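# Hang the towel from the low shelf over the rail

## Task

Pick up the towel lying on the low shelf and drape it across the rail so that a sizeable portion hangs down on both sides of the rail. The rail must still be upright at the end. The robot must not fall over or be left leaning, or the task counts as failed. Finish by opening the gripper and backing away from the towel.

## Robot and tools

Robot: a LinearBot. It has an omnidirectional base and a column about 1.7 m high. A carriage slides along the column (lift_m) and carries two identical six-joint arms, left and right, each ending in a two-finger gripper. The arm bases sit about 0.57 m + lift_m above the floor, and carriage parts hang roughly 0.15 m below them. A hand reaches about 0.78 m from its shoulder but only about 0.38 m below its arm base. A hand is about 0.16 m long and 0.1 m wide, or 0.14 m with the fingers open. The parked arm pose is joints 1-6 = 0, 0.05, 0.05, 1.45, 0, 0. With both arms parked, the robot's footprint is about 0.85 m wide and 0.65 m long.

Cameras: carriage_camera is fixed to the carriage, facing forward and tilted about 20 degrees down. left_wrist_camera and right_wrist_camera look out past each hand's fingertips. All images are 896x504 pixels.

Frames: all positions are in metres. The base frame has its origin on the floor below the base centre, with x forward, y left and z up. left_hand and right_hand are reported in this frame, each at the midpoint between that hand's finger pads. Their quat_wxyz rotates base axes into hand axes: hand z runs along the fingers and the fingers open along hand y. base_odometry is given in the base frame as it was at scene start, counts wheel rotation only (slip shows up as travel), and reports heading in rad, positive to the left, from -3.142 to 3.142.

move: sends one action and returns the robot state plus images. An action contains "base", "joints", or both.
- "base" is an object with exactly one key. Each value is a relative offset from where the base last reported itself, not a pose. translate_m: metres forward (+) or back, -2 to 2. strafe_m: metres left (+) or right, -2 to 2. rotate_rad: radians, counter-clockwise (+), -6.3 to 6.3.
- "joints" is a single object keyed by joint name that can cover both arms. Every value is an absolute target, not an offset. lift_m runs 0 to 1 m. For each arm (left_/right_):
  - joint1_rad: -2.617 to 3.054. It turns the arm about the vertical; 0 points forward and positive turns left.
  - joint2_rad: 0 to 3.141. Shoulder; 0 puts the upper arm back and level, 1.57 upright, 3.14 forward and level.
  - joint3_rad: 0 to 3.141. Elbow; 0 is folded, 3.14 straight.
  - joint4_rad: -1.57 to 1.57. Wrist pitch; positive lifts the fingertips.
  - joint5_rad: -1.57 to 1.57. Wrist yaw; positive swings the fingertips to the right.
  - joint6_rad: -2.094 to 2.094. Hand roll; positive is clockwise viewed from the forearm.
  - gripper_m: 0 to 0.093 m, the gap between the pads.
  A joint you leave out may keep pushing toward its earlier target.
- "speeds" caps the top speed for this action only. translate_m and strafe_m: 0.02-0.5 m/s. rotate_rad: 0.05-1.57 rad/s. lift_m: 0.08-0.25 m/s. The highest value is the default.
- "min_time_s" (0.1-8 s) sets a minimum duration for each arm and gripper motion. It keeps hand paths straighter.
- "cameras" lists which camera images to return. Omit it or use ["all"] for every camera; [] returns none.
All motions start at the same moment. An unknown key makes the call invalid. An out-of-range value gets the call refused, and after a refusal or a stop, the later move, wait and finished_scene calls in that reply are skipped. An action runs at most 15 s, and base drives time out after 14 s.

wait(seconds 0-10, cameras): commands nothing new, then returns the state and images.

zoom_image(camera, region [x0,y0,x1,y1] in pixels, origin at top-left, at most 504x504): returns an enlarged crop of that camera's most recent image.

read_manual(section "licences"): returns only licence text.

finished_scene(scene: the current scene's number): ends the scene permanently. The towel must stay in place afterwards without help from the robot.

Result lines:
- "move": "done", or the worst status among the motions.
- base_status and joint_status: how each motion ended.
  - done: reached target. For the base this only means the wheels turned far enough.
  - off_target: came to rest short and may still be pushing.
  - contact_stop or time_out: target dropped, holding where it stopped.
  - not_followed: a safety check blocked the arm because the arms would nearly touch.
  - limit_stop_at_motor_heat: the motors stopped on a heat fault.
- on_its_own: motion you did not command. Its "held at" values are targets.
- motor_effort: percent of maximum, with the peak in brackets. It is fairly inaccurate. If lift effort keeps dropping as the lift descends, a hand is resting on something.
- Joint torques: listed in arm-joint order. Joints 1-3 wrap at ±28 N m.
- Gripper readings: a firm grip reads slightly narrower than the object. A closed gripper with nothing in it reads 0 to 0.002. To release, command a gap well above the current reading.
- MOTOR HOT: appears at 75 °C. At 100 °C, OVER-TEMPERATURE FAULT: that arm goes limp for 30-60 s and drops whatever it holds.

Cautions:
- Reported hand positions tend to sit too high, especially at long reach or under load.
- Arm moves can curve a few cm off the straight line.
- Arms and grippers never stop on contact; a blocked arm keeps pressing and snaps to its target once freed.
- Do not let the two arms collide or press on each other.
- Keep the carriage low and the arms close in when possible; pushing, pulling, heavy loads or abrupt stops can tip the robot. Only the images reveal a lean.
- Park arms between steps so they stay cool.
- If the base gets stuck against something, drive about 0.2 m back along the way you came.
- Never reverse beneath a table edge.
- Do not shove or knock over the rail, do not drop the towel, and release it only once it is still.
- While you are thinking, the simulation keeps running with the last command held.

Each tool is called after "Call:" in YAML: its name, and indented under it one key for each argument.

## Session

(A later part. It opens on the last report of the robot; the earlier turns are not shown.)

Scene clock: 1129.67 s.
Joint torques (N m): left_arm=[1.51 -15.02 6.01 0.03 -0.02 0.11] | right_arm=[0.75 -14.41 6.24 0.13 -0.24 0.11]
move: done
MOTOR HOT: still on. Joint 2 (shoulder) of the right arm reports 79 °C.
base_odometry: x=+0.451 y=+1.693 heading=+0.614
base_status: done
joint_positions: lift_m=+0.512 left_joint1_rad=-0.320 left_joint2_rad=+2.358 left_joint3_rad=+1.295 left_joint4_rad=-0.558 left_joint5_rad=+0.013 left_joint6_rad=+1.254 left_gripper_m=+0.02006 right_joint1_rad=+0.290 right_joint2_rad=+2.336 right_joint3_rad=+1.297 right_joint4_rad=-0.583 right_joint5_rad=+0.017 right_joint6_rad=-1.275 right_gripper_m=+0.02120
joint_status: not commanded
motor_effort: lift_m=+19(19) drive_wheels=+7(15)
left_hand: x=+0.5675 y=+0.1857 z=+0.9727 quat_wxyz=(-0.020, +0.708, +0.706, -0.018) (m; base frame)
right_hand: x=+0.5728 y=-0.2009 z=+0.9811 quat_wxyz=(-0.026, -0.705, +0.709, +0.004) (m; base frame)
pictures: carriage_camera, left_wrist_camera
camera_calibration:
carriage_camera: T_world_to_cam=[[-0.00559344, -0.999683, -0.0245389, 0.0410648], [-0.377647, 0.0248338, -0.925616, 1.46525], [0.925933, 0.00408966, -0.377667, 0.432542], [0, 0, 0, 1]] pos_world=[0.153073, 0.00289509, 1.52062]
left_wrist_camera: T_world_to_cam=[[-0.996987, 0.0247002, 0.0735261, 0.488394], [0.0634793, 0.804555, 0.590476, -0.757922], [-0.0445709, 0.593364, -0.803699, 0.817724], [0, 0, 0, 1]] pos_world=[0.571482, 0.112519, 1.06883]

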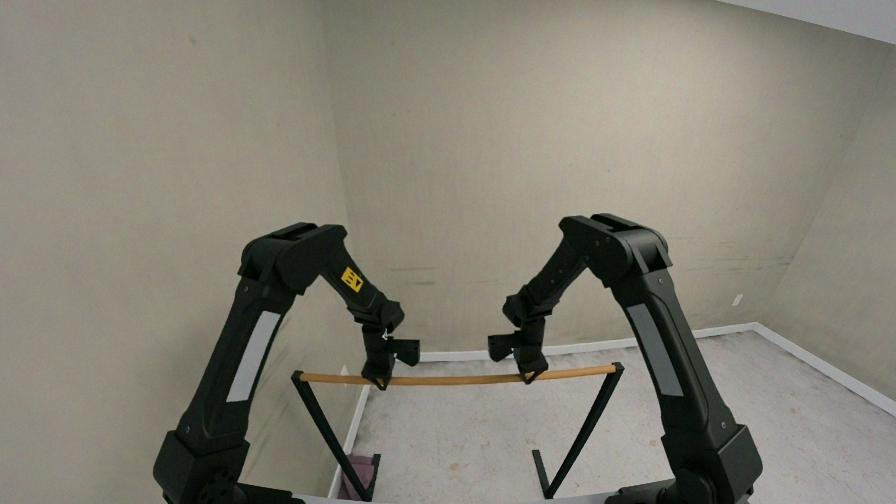

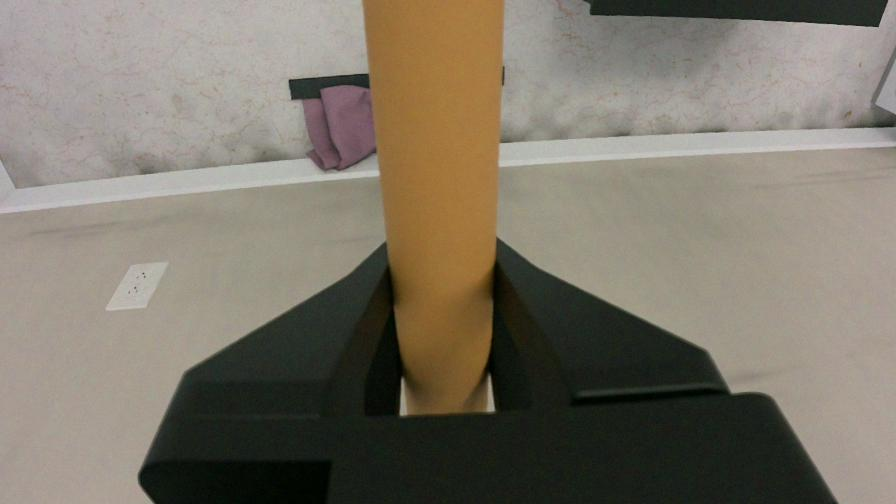

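Call:
move:
  base: {"strafe_m": 0.05}
  speeds: {"strafe_m": 0.06}
  cameras: ["carriage_camera", "left_wrist_camera"]

Call:
zoom_image:
  camera: "left_wrist_camera"
  region: [200, 30, 560, 260]

Call:
zoom_image:
  camera: "carriage_camera"
  region: [280, 350, 480, 504]

Scene clock: 1134.83 s.
Joint torques (N m): left_arm=[1.48 -15.01 5.87 0.03 -0.04 0.09] | right_arm=[0.81 -14.46 6.24 0.15 -0.23 0.11]
move: done
MOTOR HOT: still on. Joint 2 (shoulder) of the right arm reports 81 °C.
base_odometry: x=+0.422 y=+1.734 heading=+0.615
base_status: done
joint_positions: lift_m=+0.512 left_joint1_rad=-0.319 left_joint2_rad=+2.358 left_joint3_rad=+1.296 left_joint4_rad=-0.559 left_joint5_rad=+0.013 left_joint6_rad=+1.254 left_gripper_m=+0.02006 right_joint1_rad=+0.290 right_joint2_rad=+2.336 right_joint3_rad=+1.297 right_joint4_rad=-0.582 right_joint5_rad=+0.017 right_joint6_rad=-1.275 right_gripper_m=+0.02120
joint_status: not commanded
motor_effort: lift_m=+19(19) drive_wheels=+7(15)
left_hand: x=+0.5678 y=+0.1859 z=+0.9729 quat_wxyz=(-0.020, +0.708, +0.706, -0.017) (m; base frame)
right_hand: x=+0.5728 y=-0.2007 z=+0.9811 quat_wxyz=(-0.026, -0.705, +0.709, +0.004) (m; base frame)
pictures: carriage_camera, left_wrist_camera
camera_calibration:
carriage_camera: T_world_to_cam=[[-0.00559344, -0.999683, -0.0245389, 0.0410648], [-0.377647, 0.0248338, -0.925616, 1.46525], [0.925933, 0.00408966, -0.377667, 0.432542], [0, 0, 0, 1]] pos_world=[0.153073, 0.00289509, 1.52062]
left_wrist_camera: T_world_to_cam=[[-0.997022, 0.0247029, 0.0730525, 0.489149], [0.0632108, 0.804423, 0.590684, -0.758138], [-0.0441735, 0.593543, -0.803589, 0.8174], [0, 0, 0, 1]] pos_world=[0.571722, 0.112618, 1.06894]

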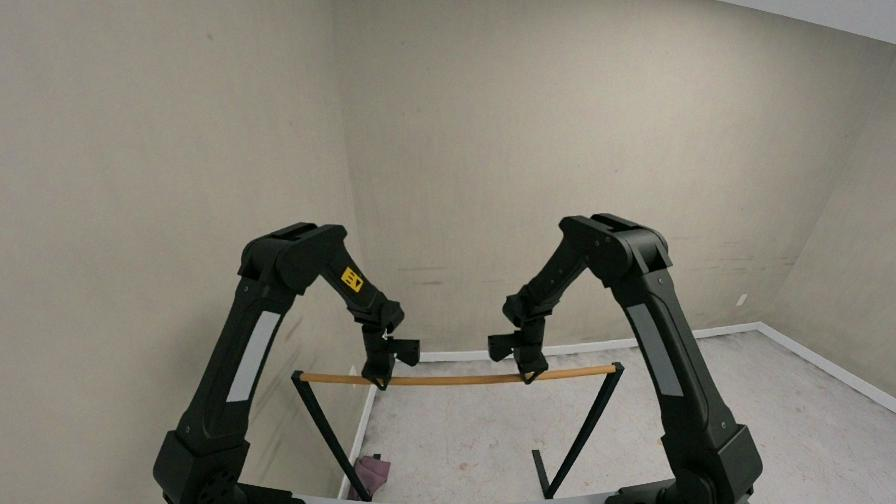

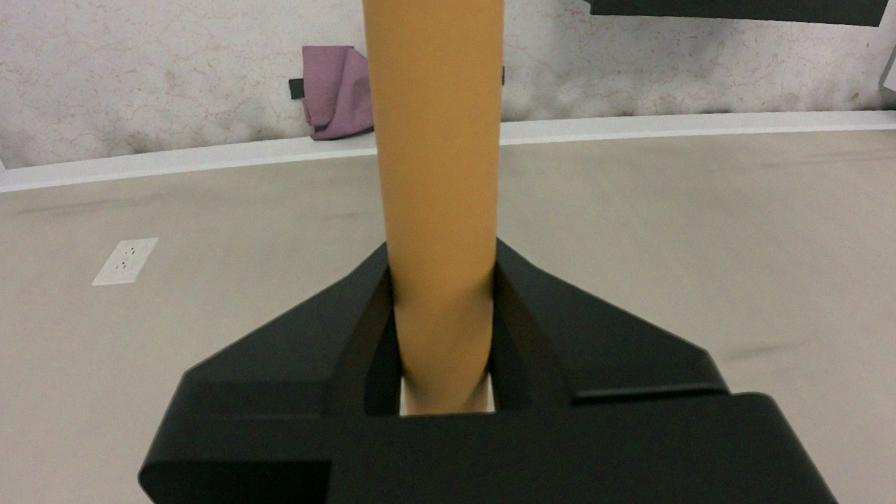

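Scaled by 1.400 from the camera's 896x504 image, which has a finer 1280x720 frame.

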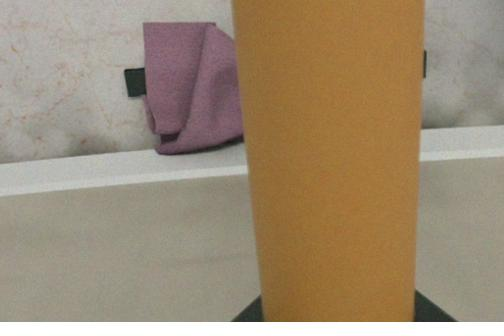

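Scaled by 2.520 from the camera's 896x504 image, which has a finer 1280x720 frame.

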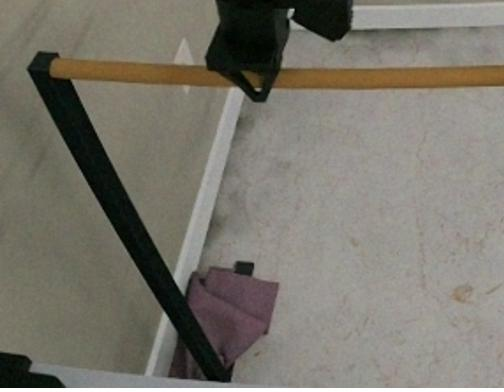

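Call:
move:
  joints: {"lift_m": 0.495}
  speeds: {"lift_m": 0.08}
  cameras: ["left_wrist_camera", "right_wrist_camera"]

Call:
zoom_image:
  camera: "left_wrist_camera"
  region: [260, 20, 620, 180]

Scene clock: 1140.93 s.
Joint torques (N m): left_arm=[1.43 -11.7 5.23 0.65 -0.02 0.1] | right_arm=[0.72 -11 5.56 0.69 -0.21 0.11]
move: done
MOTOR HOT: still on. Joint 2 (shoulder) of the right arm reports 81 °C.
base_odometry: x=+0.422 y=+1.734 heading=+0.615
base_status: not commanded
joint_positions: lift_m=+0.496 left_joint1_rad=-0.319 left_joint2_rad=+2.322 left_joint3_rad=+1.307 left_joint4_rad=-0.616 left_joint5_rad=+0.012 left_joint6_rad=+1.254 left_gripper_m=+0.02006 right_joint1_rad=+0.290 right_joint2_rad=+2.299 right_joint3_rad=+1.308 right_joint4_rad=-0.634 right_joint5_rad=+0.017 right_joint6_rad=-1.275 right_gripper_m=+0.02120
joint_status: all done
motor_effort: lift_m=+17(17) drive_wheels=+7(7)
left_hand: x=+0.5671 y=+0.1862 z=+0.9712 quat_wxyz=(-0.025, +0.708, +0.706, -0.019) (m; base frame)
right_hand: x=+0.5730 y=-0.2007 z=+0.9798 quat_wxyz=(-0.028, -0.705, +0.708, +0.005) (m; base frame)
pictures: left_wrist_camera, right_wrist_camera
camera_calibration:
left_wrist_camera: T_world_to_cam=[[-0.996269, 0.0248188, 0.0826606, 0.478717], [0.0691998, 0.802066, 0.593213, -0.762841], [-0.0515764, 0.596719, -0.800791, 0.816696], [0, 0, 0, 1]] pos_world=[0.571842, 0.11263, 1.06696]
right_wrist_camera: T_world_to_cam=[[0.994013, -0.0292794, -0.105266, -0.462906], [0.0398248, -0.800063, 0.598593, -0.757904], [-0.101746, -0.599202, -0.794107, 0.842797], [0, 0, 0, 1]] pos_world=[0.576069, -0.114919, 1.07422]

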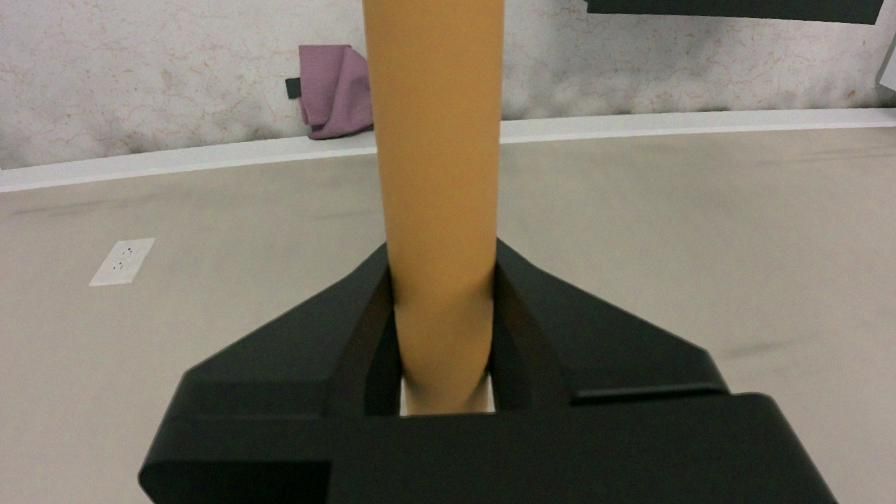

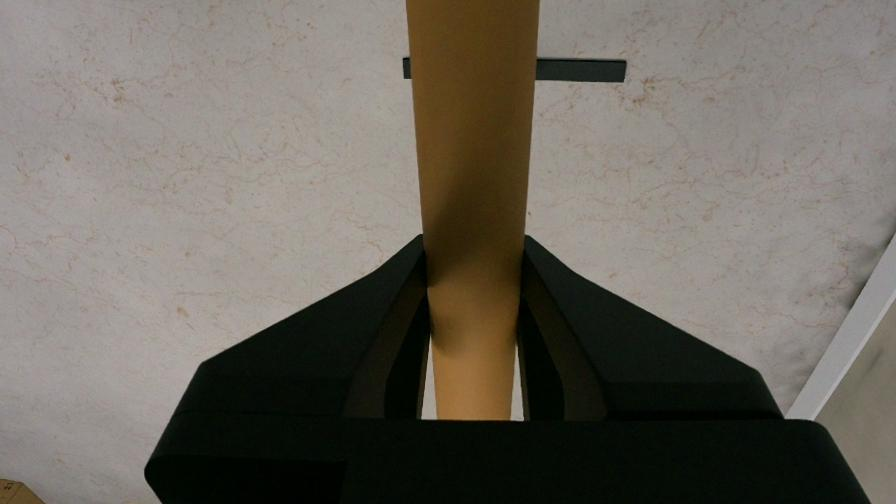

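Scaled by 1.400 from the camera's 896x504 image, which has a finer 1280x720 frame.

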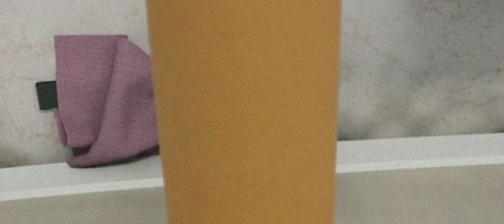

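Call:
move:
  joints: {"lift_m": 0.512}
  cameras: []

Call:
move:
  base: {"strafe_m": 0.04}
  speeds: {"strafe_m": 0.06}
  cameras: ["carriage_camera"]

Call:
move:
  joints: {"lift_m": 0.495}
  cameras: ["carriage_camera", "left_wrist_camera"]

Call:
zoom_image:
  camera: "left_wrist_camera"
  region: [260, 0, 620, 180]

Call:
zoom_image:
  camera: "carriage_camera"
  region: [280, 350, 480, 504]

Scene clock: 1150.53 s.
Joint torques (N m): left_arm=[1.33 -14.42 5.81 0.1 0.02 0.11] | right_arm=[0.31 -13.81 5.94 0.23 -0.16 0.18]
move: done
MOTOR HOT: still on. Joint 2 (shoulder) of the right arm reports 78 °C.
base_odometry: x=+0.422 y=+1.734 heading=+0.615
base_status: not commanded
joint_positions: lift_m=+0.511 left_joint1_rad=-0.318 left_joint2_rad=+2.352 left_joint3_rad=+1.296 left_joint4_rad=-0.566 left_joint5_rad=+0.011 left_joint6_rad=+1.255 left_gripper_m=+0.02006 right_joint1_rad=+0.291 right_joint2_rad=+2.331 right_joint3_rad=+1.301 right_joint4_rad=-0.586 right_joint5_rad=+0.012 right_joint6_rad=-1.275 right_gripper_m=+0.02120
joint_status: all done
motor_effort: lift_m=+29(32) drive_wheels=+7(7)
left_hand: x=+0.5683 y=+0.1867 z=+0.9742 quat_wxyz=(-0.020, +0.708, +0.706, -0.016) (m; base frame)
right_hand: x=+0.5744 y=-0.1993 z=+0.9824 quat_wxyz=(-0.023, -0.705, +0.708, +0.005) (m; base frame)
pictures: none
No camera images: "cameras" was empty.

Scene clock: 1151.73 s.
Joint torques (N m): left_arm=[0.87 -14.42 5.85 0.07 0.03 0.09] | right_arm=[0.43 -14.01 6.01 0.14 -0.14 0.14]
move: done
MOTOR HOT: still on. Joint 2 (shoulder) of the right arm reports 78 °C.
base_odometry: x=+0.399 y=+1.767 heading=+0.616
base_status: done
joint_positions: lift_m=+0.511 left_joint1_rad=-0.314 left_joint2_rad=+2.352 left_joint3_rad=+1.296 left_joint4_rad=-0.563 left_joint5_rad=+0.008 left_joint6_rad=+1.257 left_gripper_m=+0.02006 right_joint1_rad=+0.294 right_joint2_rad=+2.331 right_joint3_rad=+1.300 right_joint4_rad=-0.579 right_joint5_rad=+0.011 right_joint6_rad=-1.275 right_gripper_m=+0.02120
joint_status: not commanded
motor_effort: lift_m=+29(29) drive_wheels=+7(14)
left_hand: x=+0.5696 y=+0.1884 z=+0.9742 quat_wxyz=(-0.019, +0.707, +0.707, -0.014) (m; base frame)
right_hand: x=+0.5755 y=-0.1977 z=+0.9823 quat_wxyz=(-0.020, -0.706, +0.708, +0.004) (m; base frame)
pictures: carriage_camera
camera_calibration:
carriage_camera: T_world_to_cam=[[-0.00559344, -0.999683, -0.0245389, 0.0410337], [-0.377647, 0.0248338, -0.925616, 1.46408], [0.925933, 0.00408966, -0.377667, 0.432064], [0, 0, 0, 1]] pos_world=[0.153073, 0.00289509, 1.51936]

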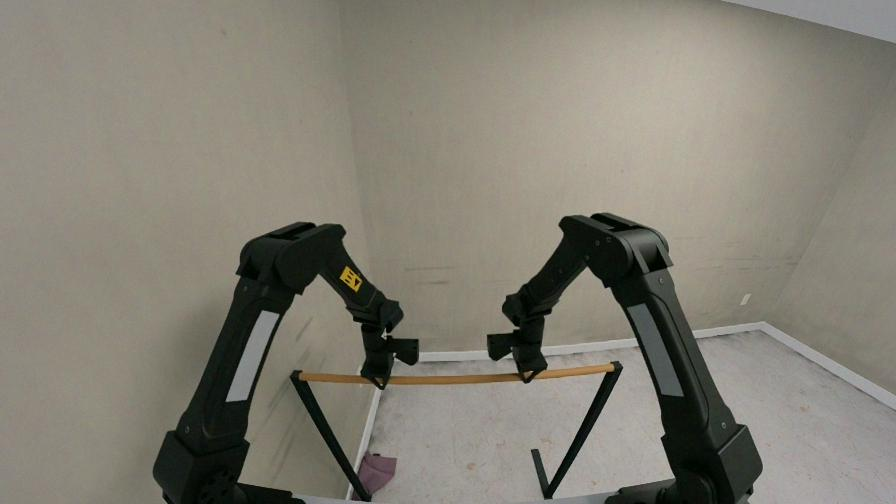

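Scene clock: 1152.27 s.
Joint torques (N m): left_arm=[0.85 -11.71 5.24 0.66 0.06 0.06] | right_arm=[0.43 -10.97 5.35 0.62 -0.11 0.11]
move: done
MOTOR HOT: still on. Joint 2 (shoulder) of the right arm reports 78 °C.
base_odometry: x=+0.399 y=+1.767 heading=+0.616
base_status: not commanded
joint_positions: lift_m=+0.496 left_joint1_rad=-0.313 left_joint2_rad=+2.321 left_joint3_rad=+1.306 left_joint4_rad=-0.616 left_joint5_rad=+0.007 left_joint6_rad=+1.258 left_gripper_m=+0.02006 right_joint1_rad=+0.294 right_joint2_rad=+2.299 right_joint3_rad=+1.310 right_joint4_rad=-0.627 right_joint5_rad=+0.011 right_joint6_rad=-1.275 right_gripper_m=+0.02120
joint_status: all done
motor_effort: lift_m=+17(21) drive_wheels=+7(7)
left_hand: x=+0.5681 y=+0.1893 z=+0.9714 quat_wxyz=(-0.025, +0.707, +0.707, -0.017) (m; base frame)
right_hand: x=+0.5750 y=-0.1978 z=+0.9801 quat_wxyz=(-0.022, -0.706, +0.708, +0.006) (m; base frame)
pictures: carriage_camera, left_wrist_camera
camera_calibration:
carriage_camera: T_world_to_cam=[[-0.00559344, -0.999683, -0.0245389, 0.0406533], [-0.377647, 0.0248338, -0.925616, 1.44973], [0.925933, 0.00408966, -0.377667, 0.42621], [0, 0, 0, 1]] pos_world=[0.153073, 0.00289509, 1.50386]
left_wrist_camera: T_world_to_cam=[[-0.996486, 0.021715, 0.0809015, 0.482065], [0.0658814, 0.799648, 0.596844, -0.766662], [-0.0517323, 0.600076, -0.798268, 0.812085], [0, 0, 0, 1]] pos_world=[0.57289, 0.115279, 1.06684]

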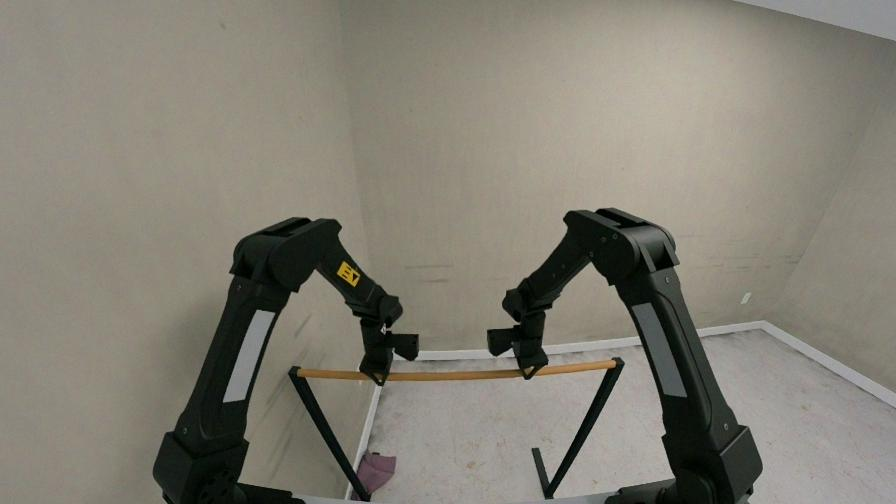

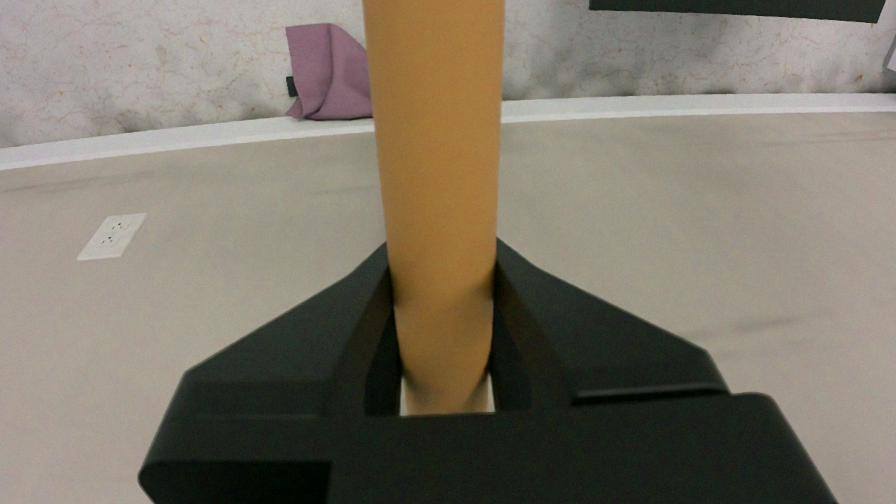

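Scaled by 1.400 from the camera's 896x504 image, which has a finer 1280x720 frame.

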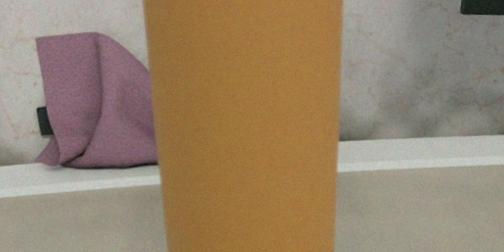

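Scaled by 2.520 from the camera's 896x504 image, which has a finer 1280x720 frame.

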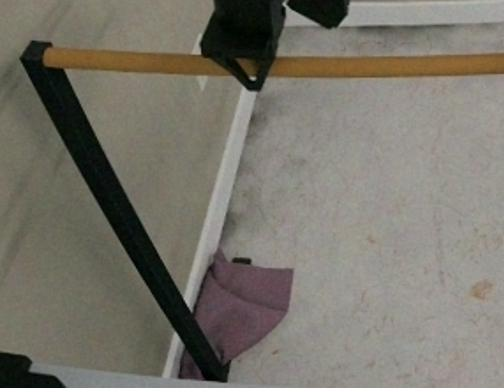

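Call:
move:
  joints: {"lift_m": 0.512}
  cameras: []

Call:
move:
  base: {"strafe_m": 0.03}
  speeds: {"strafe_m": 0.05}
  cameras: []

Call:
move:
  joints: {"lift_m": 0.495}
  cameras: ["carriage_camera", "left_wrist_camera"]

Call:
zoom_image:
  camera: "left_wrist_camera"
  region: [260, 0, 620, 180]

Call:
zoom_image:
  camera: "carriage_camera"
  region: [280, 350, 480, 504]

Scene clock: 1156.40 s.
Joint torques (N m): left_arm=[0.81 -14.42 5.83 0.11 0.05 0.07] | right_arm=[0.47 -14.3 5.75 0.14 -0.14 0.11]
move: done
MOTOR HOT: still on. Joint 2 (shoulder) of the right arm reports 77 °C.
base_odometry: x=+0.399 y=+1.767 heading=+0.616
base_status: not commanded
joint_positions: lift_m=+0.511 left_joint1_rad=-0.313 left_joint2_rad=+2.351 left_joint3_rad=+1.296 left_joint4_rad=-0.566 left_joint5_rad=+0.007 left_joint6_rad=+1.258 left_gripper_m=+0.02006 right_joint1_rad=+0.294 right_joint2_rad=+2.331 right_joint3_rad=+1.303 right_joint4_rad=-0.580 right_joint5_rad=+0.011 right_joint6_rad=-1.275 right_gripper_m=+0.02120
joint_status: all done
motor_effort: lift_m=+29(32) drive_wheels=+7(7)
left_hand: x=+0.5692 y=+0.1889 z=+0.9743 quat_wxyz=(-0.021, +0.707, +0.707, -0.015) (m; base frame)
right_hand: x=+0.5762 y=-0.1974 z=+0.9826 quat_wxyz=(-0.019, -0.706, +0.708, +0.004) (m; base frame)
pictures: none
No camera images: "cameras" was empty.

Scene clock: 1157.50 s.
Joint torques (N m): left_arm=[0.98 -14.43 5.75 0.08 0.04 0.08] | right_arm=[0.57 -14.09 5.72 0.12 -0.12 0.11]
move: done
MOTOR HOT: still on. Joint 2 (shoulder) of the right arm reports 77 °C.
base_odometry: x=+0.381 y=+1.791 heading=+0.617
base_status: done
joint_positions: lift_m=+0.511 left_joint1_rad=-0.314 left_joint2_rad=+2.351 left_joint3_rad=+1.296 left_joint4_rad=-0.563 left_joint5_rad=+0.008 left_joint6_rad=+1.257 left_gripper_m=+0.02006 right_joint1_rad=+0.292 right_joint2_rad=+2.331 right_joint3_rad=+1.303 right_joint4_rad=-0.579 right_joint5_rad=+0.011 right_joint6_rad=-1.275 right_gripper_m=+0.02120
joint_status: not commanded
motor_effort: lift_m=+29(29) drive_wheels=-6(14)
left_hand: x=+0.5698 y=+0.1882 z=+0.9743 quat_wxyz=(-0.019, +0.707, +0.707, -0.014) (m; base frame)
right_hand: x=+0.5764 y=-0.1981 z=+0.9825 quat_wxyz=(-0.019, -0.706, +0.708, +0.004) (m; base frame)
pictures: none
No camera images: "cameras" was empty.

Scene clock: 1158.03 s.
Joint torques (N m): left_arm=[0.92 -11.69 5.18 0.6 0.03 0.05] | right_arm=[0.58 -11.12 5.29 0.58 -0.1 0.11]
move: done
MOTOR HOT: still on. Joint 2 (shoulder) of the right arm reports 77 °C.
base_odometry: x=+0.381 y=+1.791 heading=+0.617
base_status: not commanded
joint_positions: lift_m=+0.496 left_joint1_rad=-0.314 left_joint2_rad=+2.322 left_joint3_rad=+1.307 left_joint4_rad=-0.615 left_joint5_rad=+0.007 left_joint6_rad=+1.257 left_gripper_m=+0.02006 right_joint1_rad=+0.292 right_joint2_rad=+2.299 right_joint3_rad=+1.311 right_joint4_rad=-0.626 right_joint5_rad=+0.011 right_joint6_rad=-1.275 right_gripper_m=+0.02120
joint_status: all done
motor_effort: lift_m=+17(21) drive_wheels=+6(6)
left_hand: x=+0.5686 y=+0.1888 z=+0.9714 quat_wxyz=(-0.025, +0.707, +0.707, -0.017) (m; base frame)
right_hand: x=+0.5756 y=-0.1984 z=+0.9801 quat_wxyz=(-0.022, -0.706, +0.708, +0.006) (m; base frame)
pictures: carriage_camera, left_wrist_camera
camera_calibration:
carriage_camera: T_world_to_cam=[[-0.00559344, -0.999683, -0.0245389, 0.0406533], [-0.377647, 0.0248338, -0.925616, 1.44973], [0.925933, 0.00408966, -0.377667, 0.42621], [0, 0, 0, 1]] pos_world=[0.153073, 0.00289509, 1.50386]
left_wrist_camera: T_world_to_cam=[[-0.996631, 0.0217597, 0.0790726, 0.484419], [0.0647946, 0.799972, 0.596529, -0.765452], [-0.0502755, 0.599643, -0.798687, 0.812018], [0, 0, 0, 1]] pos_world=[0.573209, 0.114878, 1.06686]

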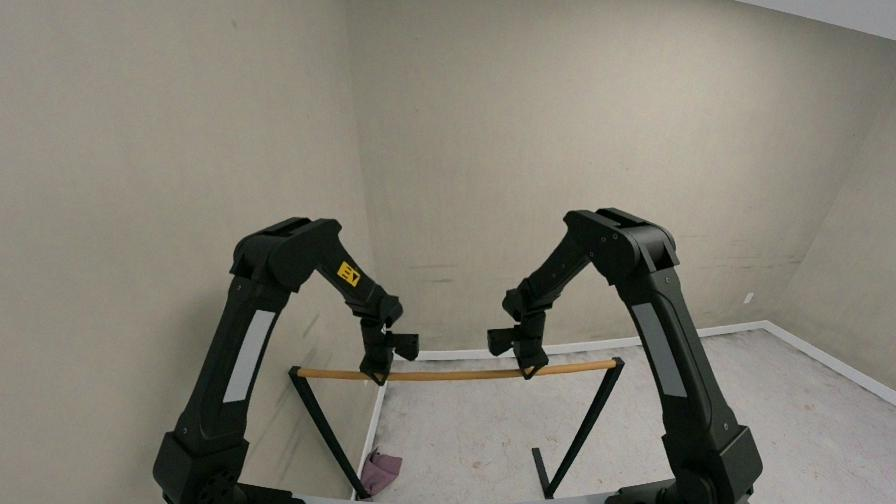

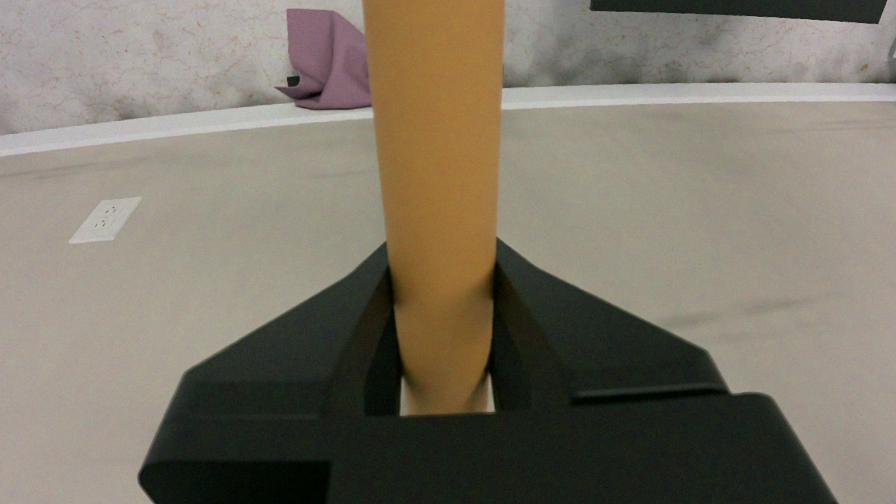

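Scaled by 1.400 from the camera's 896x504 image, which has a finer 1280x720 frame.

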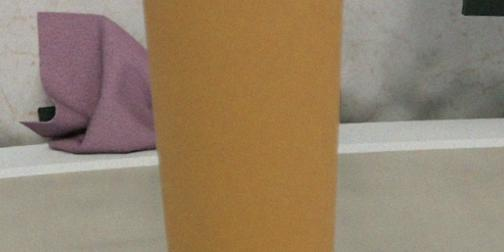

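Scaled by 2.520 from the camera's 896x504 image, which has a finer 1280x720 frame.

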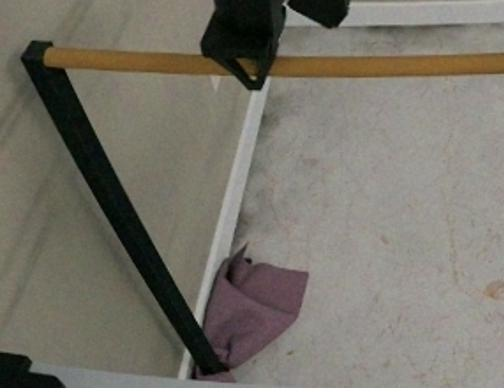

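Call:
move:
  joints: {"lift_m": 0.512}
  cameras: []

Call:
move:
  base: {"strafe_m": 0.02}
  speeds: {"strafe_m": 0.05}
  cameras: ["carriage_camera"]

Call:
zoom_image:
  camera: "carriage_camera"
  region: [280, 350, 480, 504]

Call:
move:
  joints: {"lift_m": 0.57}
  speeds: {"lift_m": 0.08}
  cameras: ["carriage_camera", "left_wrist_camera"]

Call:
zoom_image:
  camera: "carriage_camera"
  region: [280, 350, 480, 504]

Call:
zoom_image:
  camera: "left_wrist_camera"
  region: [260, 0, 620, 180]

Scene clock: 1168.43 s.
Joint torques (N m): left_arm=[0.91 -14.43 5.71 0.09 0.04 0.08] | right_arm=[0.51 -14.02 5.75 0.17 -0.13 0.11]
move: done
MOTOR HOT: still on. Joint 2 (shoulder) of the right arm reports 74 °C.
base_odometry: x=+0.381 y=+1.791 heading=+0.617
base_status: not commanded
joint_positions: lift_m=+0.511 left_joint1_rad=-0.314 left_joint2_rad=+2.352 left_joint3_rad=+1.297 left_joint4_rad=-0.565 left_joint5_rad=+0.007 left_joint6_rad=+1.257 left_gripper_m=+0.02006 right_joint1_rad=+0.292 right_joint2_rad=+2.331 right_joint3_rad=+1.303 right_joint4_rad=-0.579 right_joint5_rad=+0.011 right_joint6_rad=-1.275 right_gripper_m=+0.02120
joint_status: all done
motor_effort: lift_m=+29(32) drive_wheels=+6(6)
left_hand: x=+0.5697 y=+0.1885 z=+0.9743 quat_wxyz=(-0.020, +0.707, +0.707, -0.014) (m; base frame)
right_hand: x=+0.5766 y=-0.1980 z=+0.9825 quat_wxyz=(-0.019, -0.706, +0.708, +0.004) (m; base frame)
pictures: none
No camera images: "cameras" was empty.

Scene clock: 1169.33 s.
Joint torques (N m): left_arm=[2.65 -14.48 5.78 -0.04 -0.2 0.22] | right_arm=[1.88 -13.97 5.9 0.25 -0.55 0.16]
move: done
MOTOR HOT: still on. Joint 2 (shoulder) of the right arm reports 74 °C.
base_odometry: x=+0.370 y=+1.807 heading=+0.618
base_status: done
joint_positions: lift_m=+0.511 left_joint1_rad=-0.332 left_joint2_rad=+2.352 left_joint3_rad=+1.297 left_joint4_rad=-0.550 left_joint5_rad=+0.029 left_joint6_rad=+1.243 left_gripper_m=+0.02006 right_joint1_rad=+0.279 right_joint2_rad=+2.331 right_joint3_rad=+1.303 right_joint4_rad=-0.593 right_joint5_rad=+0.047 right_joint6_rad=-1.281 right_gripper_m=+0.02120
joint_status: not commanded
motor_effort: lift_m=+29(29) drive_wheels=+7(14)
left_hand: x=+0.5697 y=+0.1772 z=+0.9743 quat_wxyz=(-0.009, +0.708, +0.706, -0.021) (m; base frame)
right_hand: x=+0.5762 y=-0.2095 z=+0.9828 quat_wxyz=(-0.034, -0.703, +0.710, -0.008) (m; base frame)
pictures: carriage_camera
camera_calibration:
carriage_camera: T_world_to_cam=[[-0.00559344, -0.999683, -0.0245389, 0.0410351], [-0.377647, 0.0248338, -0.925616, 1.46413], [0.925933, 0.00408966, -0.377667, 0.432085], [0, 0, 0, 1]] pos_world=[0.153073, 0.00289509, 1.51941]

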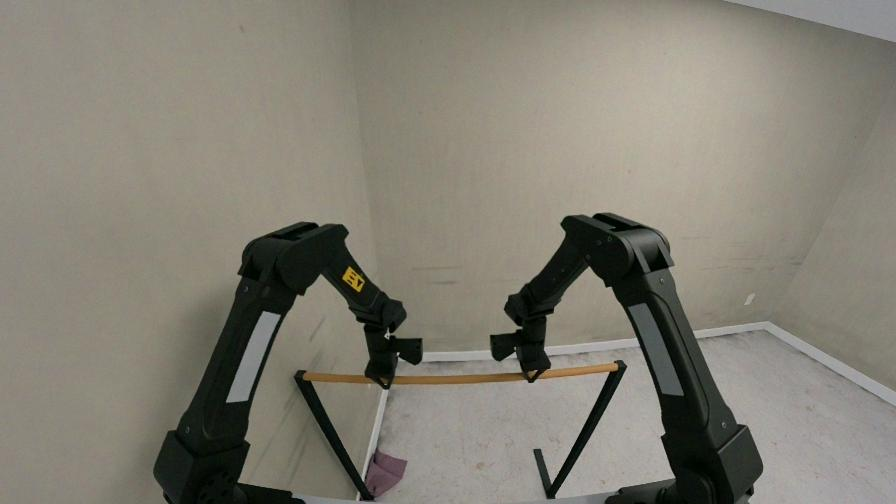

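Scaled by 2.520 from the camera's 896x504 image, which has a finer 1280x720 frame.

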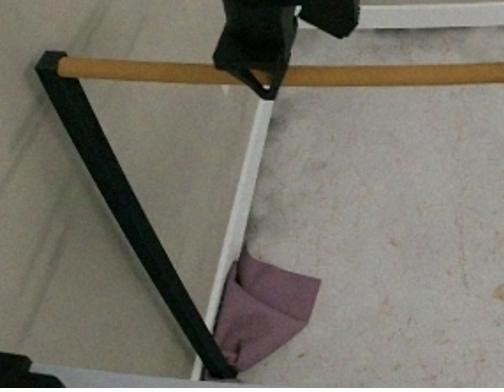

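Scene clock: 1170.43 s.
Joint torques (N m): left_arm=[0.95 -18.93 7.01 -0.68 -0.13 0.07] | right_arm=[0.46 -17.46 6.95 -0.32 -0.2 0.09]
move: done
MOTOR HOT: still on. Joint 2 (shoulder) of the right arm reports 75 °C.
base_odometry: x=+0.370 y=+1.807 heading=+0.618
base_status: not commanded
joint_positions: lift_m=+0.569 left_joint1_rad=-0.314 left_joint2_rad=+2.403 left_joint3_rad=+1.276 left_joint4_rad=-0.494 left_joint5_rad=+0.022 left_joint6_rad=+1.256 left_gripper_m=+0.02006 right_joint1_rad=+0.296 right_joint2_rad=+2.369 right_joint3_rad=+1.287 right_joint4_rad=-0.535 right_joint5_rad=+0.017 right_joint6_rad=-1.274 right_gripper_m=+0.02120
joint_status: all done
motor_effort: lift_m=+31(35) drive_wheels=+8(8)
left_hand: x=+0.5644 y=+0.1876 z=+1.0104 quat_wxyz=(-0.017, +0.706, +0.708, -0.021) (m; base frame)
right_hand: x=+0.5718 y=-0.1989 z=+1.0243 quat_wxyz=(-0.024, -0.707, +0.707, +0.003) (m; base frame)
pictures: carriage_camera, left_wrist_camera
camera_calibration:
carriage_camera: T_world_to_cam=[[-0.00559344, -0.999683, -0.0245389, 0.0424524], [-0.377647, 0.0248338, -0.925616, 1.51759], [0.925933, 0.00408966, -0.377667, 0.453899], [0, 0, 0, 1]] pos_world=[0.153073, 0.00289509, 1.57717]
left_wrist_camera: T_world_to_cam=[[-0.997007, 0.0207233, 0.0744858, 0.482199], [0.0604269, 0.809856, 0.583508, -0.773664], [-0.0482305, 0.586263, -0.808684, 0.855145], [0, 0, 0, 1]] pos_world=[0.56875, 0.115224, 1.10706]

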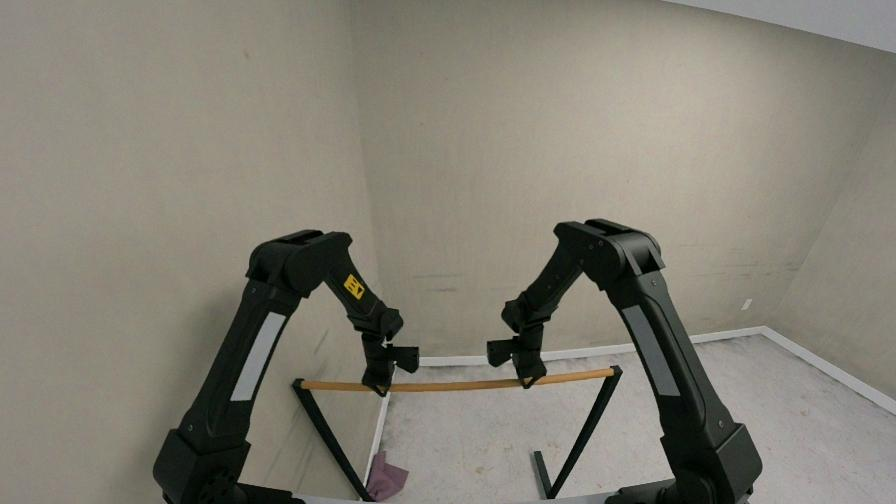

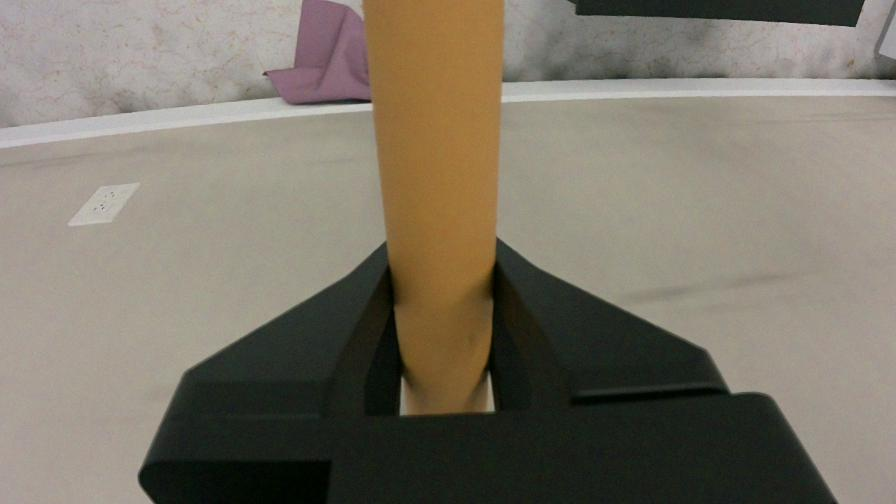

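Scaled by 2.520 from the camera's 896x504 image, which has a finer 1280x720 frame.

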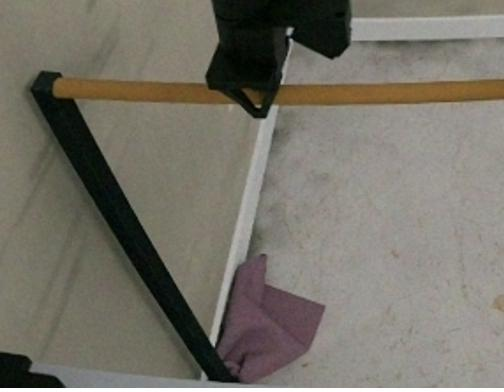

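Scaled by 1.400 from the camera's 896x504 image, which has a finer 1280x720 frame.

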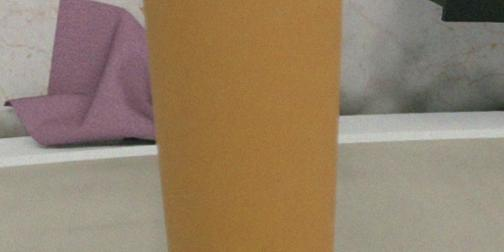

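Call:
move:
  joints: {"lift_m": 0.65}
  speeds: {"lift_m": 0.1}
  cameras: ["carriage_camera", "left_wrist_camera"]

Call:
zoom_image:
  camera: "carriage_camera"
  region: [280, 350, 480, 504]

Call:
zoom_image:
  camera: "left_wrist_camera"
  region: [260, 0, 620, 180]

Scene clock: 1173.90 s.
Joint torques (N m): left_arm=[0.64 -19.77 7.08 -0.69 -0.08 0.08] | right_arm=[-0.06 -18.55 6.94 -0.53 -0.09 0.1]
move: done
MOTOR HOT: still on. Joint 2 (shoulder) of the right arm reports 76 °C.
base_odometry: x=+0.370 y=+1.807 heading=+0.618
base_status: not commanded
joint_positions: lift_m=+0.649 left_joint1_rad=-0.311 left_joint2_rad=+2.411 left_joint3_rad=+1.275 left_joint4_rad=-0.494 left_joint5_rad=+0.018 left_joint6_rad=+1.257 left_gripper_m=+0.02006 right_joint1_rad=+0.298 right_joint2_rad=+2.383 right_joint3_rad=+1.285 right_joint4_rad=-0.515 right_joint5_rad=+0.007 right_joint6_rad=-1.274 right_gripper_m=+0.02120
joint_status: all done
motor_effort: lift_m=+30(37) drive_wheels=+8(8)
left_hand: x=+0.5626 y=+0.1899 z=+1.0875 quat_wxyz=(-0.022, +0.706, +0.708, -0.021) (m; base frame)
right_hand: x=+0.5711 y=-0.1965 z=+1.0987 quat_wxyz=(-0.021, -0.707, +0.707, +0.007) (m; base frame)
pictures: carriage_camera, left_wrist_camera
camera_calibration:
carriage_camera: T_world_to_cam=[[-0.00559344, -0.999683, -0.0245389, 0.0444174], [-0.377647, 0.0248338, -0.925616, 1.59171], [0.925933, 0.00408966, -0.377667, 0.484142], [0, 0, 0, 1]] pos_world=[0.153073, 0.00289509, 1.65725]
left_wrist_camera: T_world_to_cam=[[-0.996474, 0.0192917, 0.0816546, 0.466836], [0.0638205, 0.806049, 0.588398, -0.826969], [-0.0544663, 0.591534, -0.804438, 0.913968], [0, 0, 0, 1]] pos_world=[0.567748, 0.116928, 1.1837]

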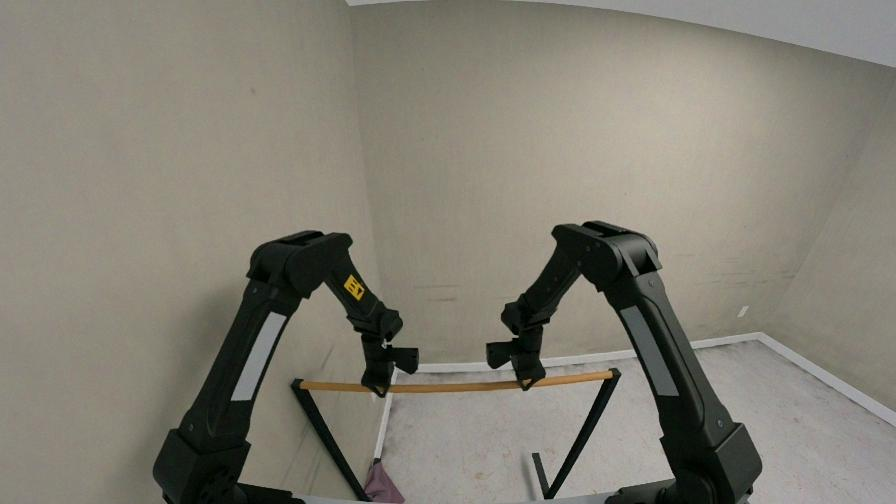

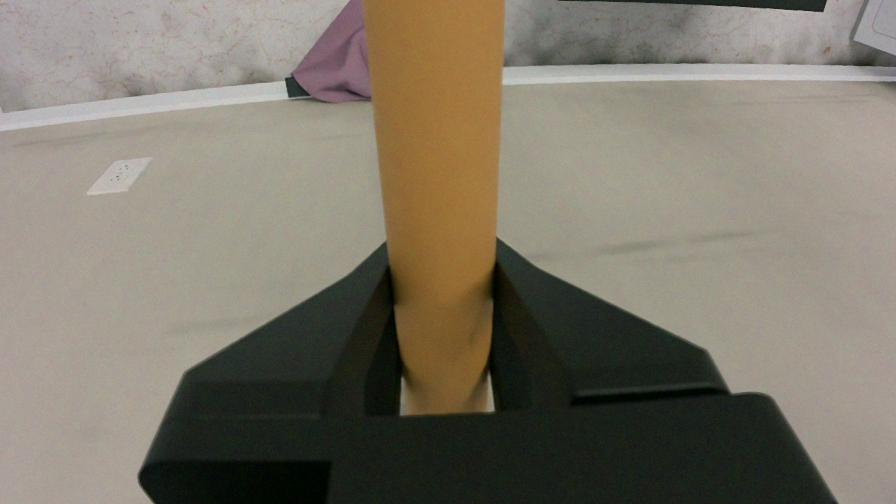

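Scaled by 2.520 from the camera's 896x504 image, which has a finer 1280x720 frame.

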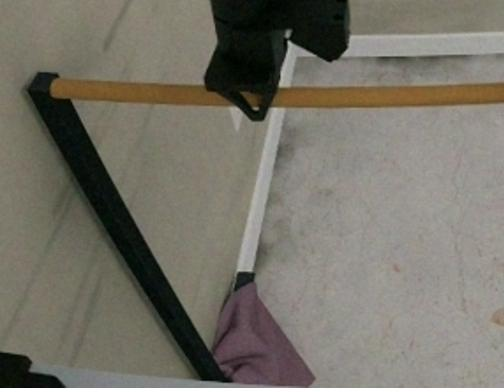

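Scaled by 1.400 from the camera's 896x504 image, which has a finer 1280x720 frame.

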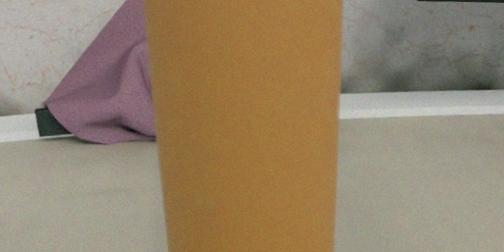

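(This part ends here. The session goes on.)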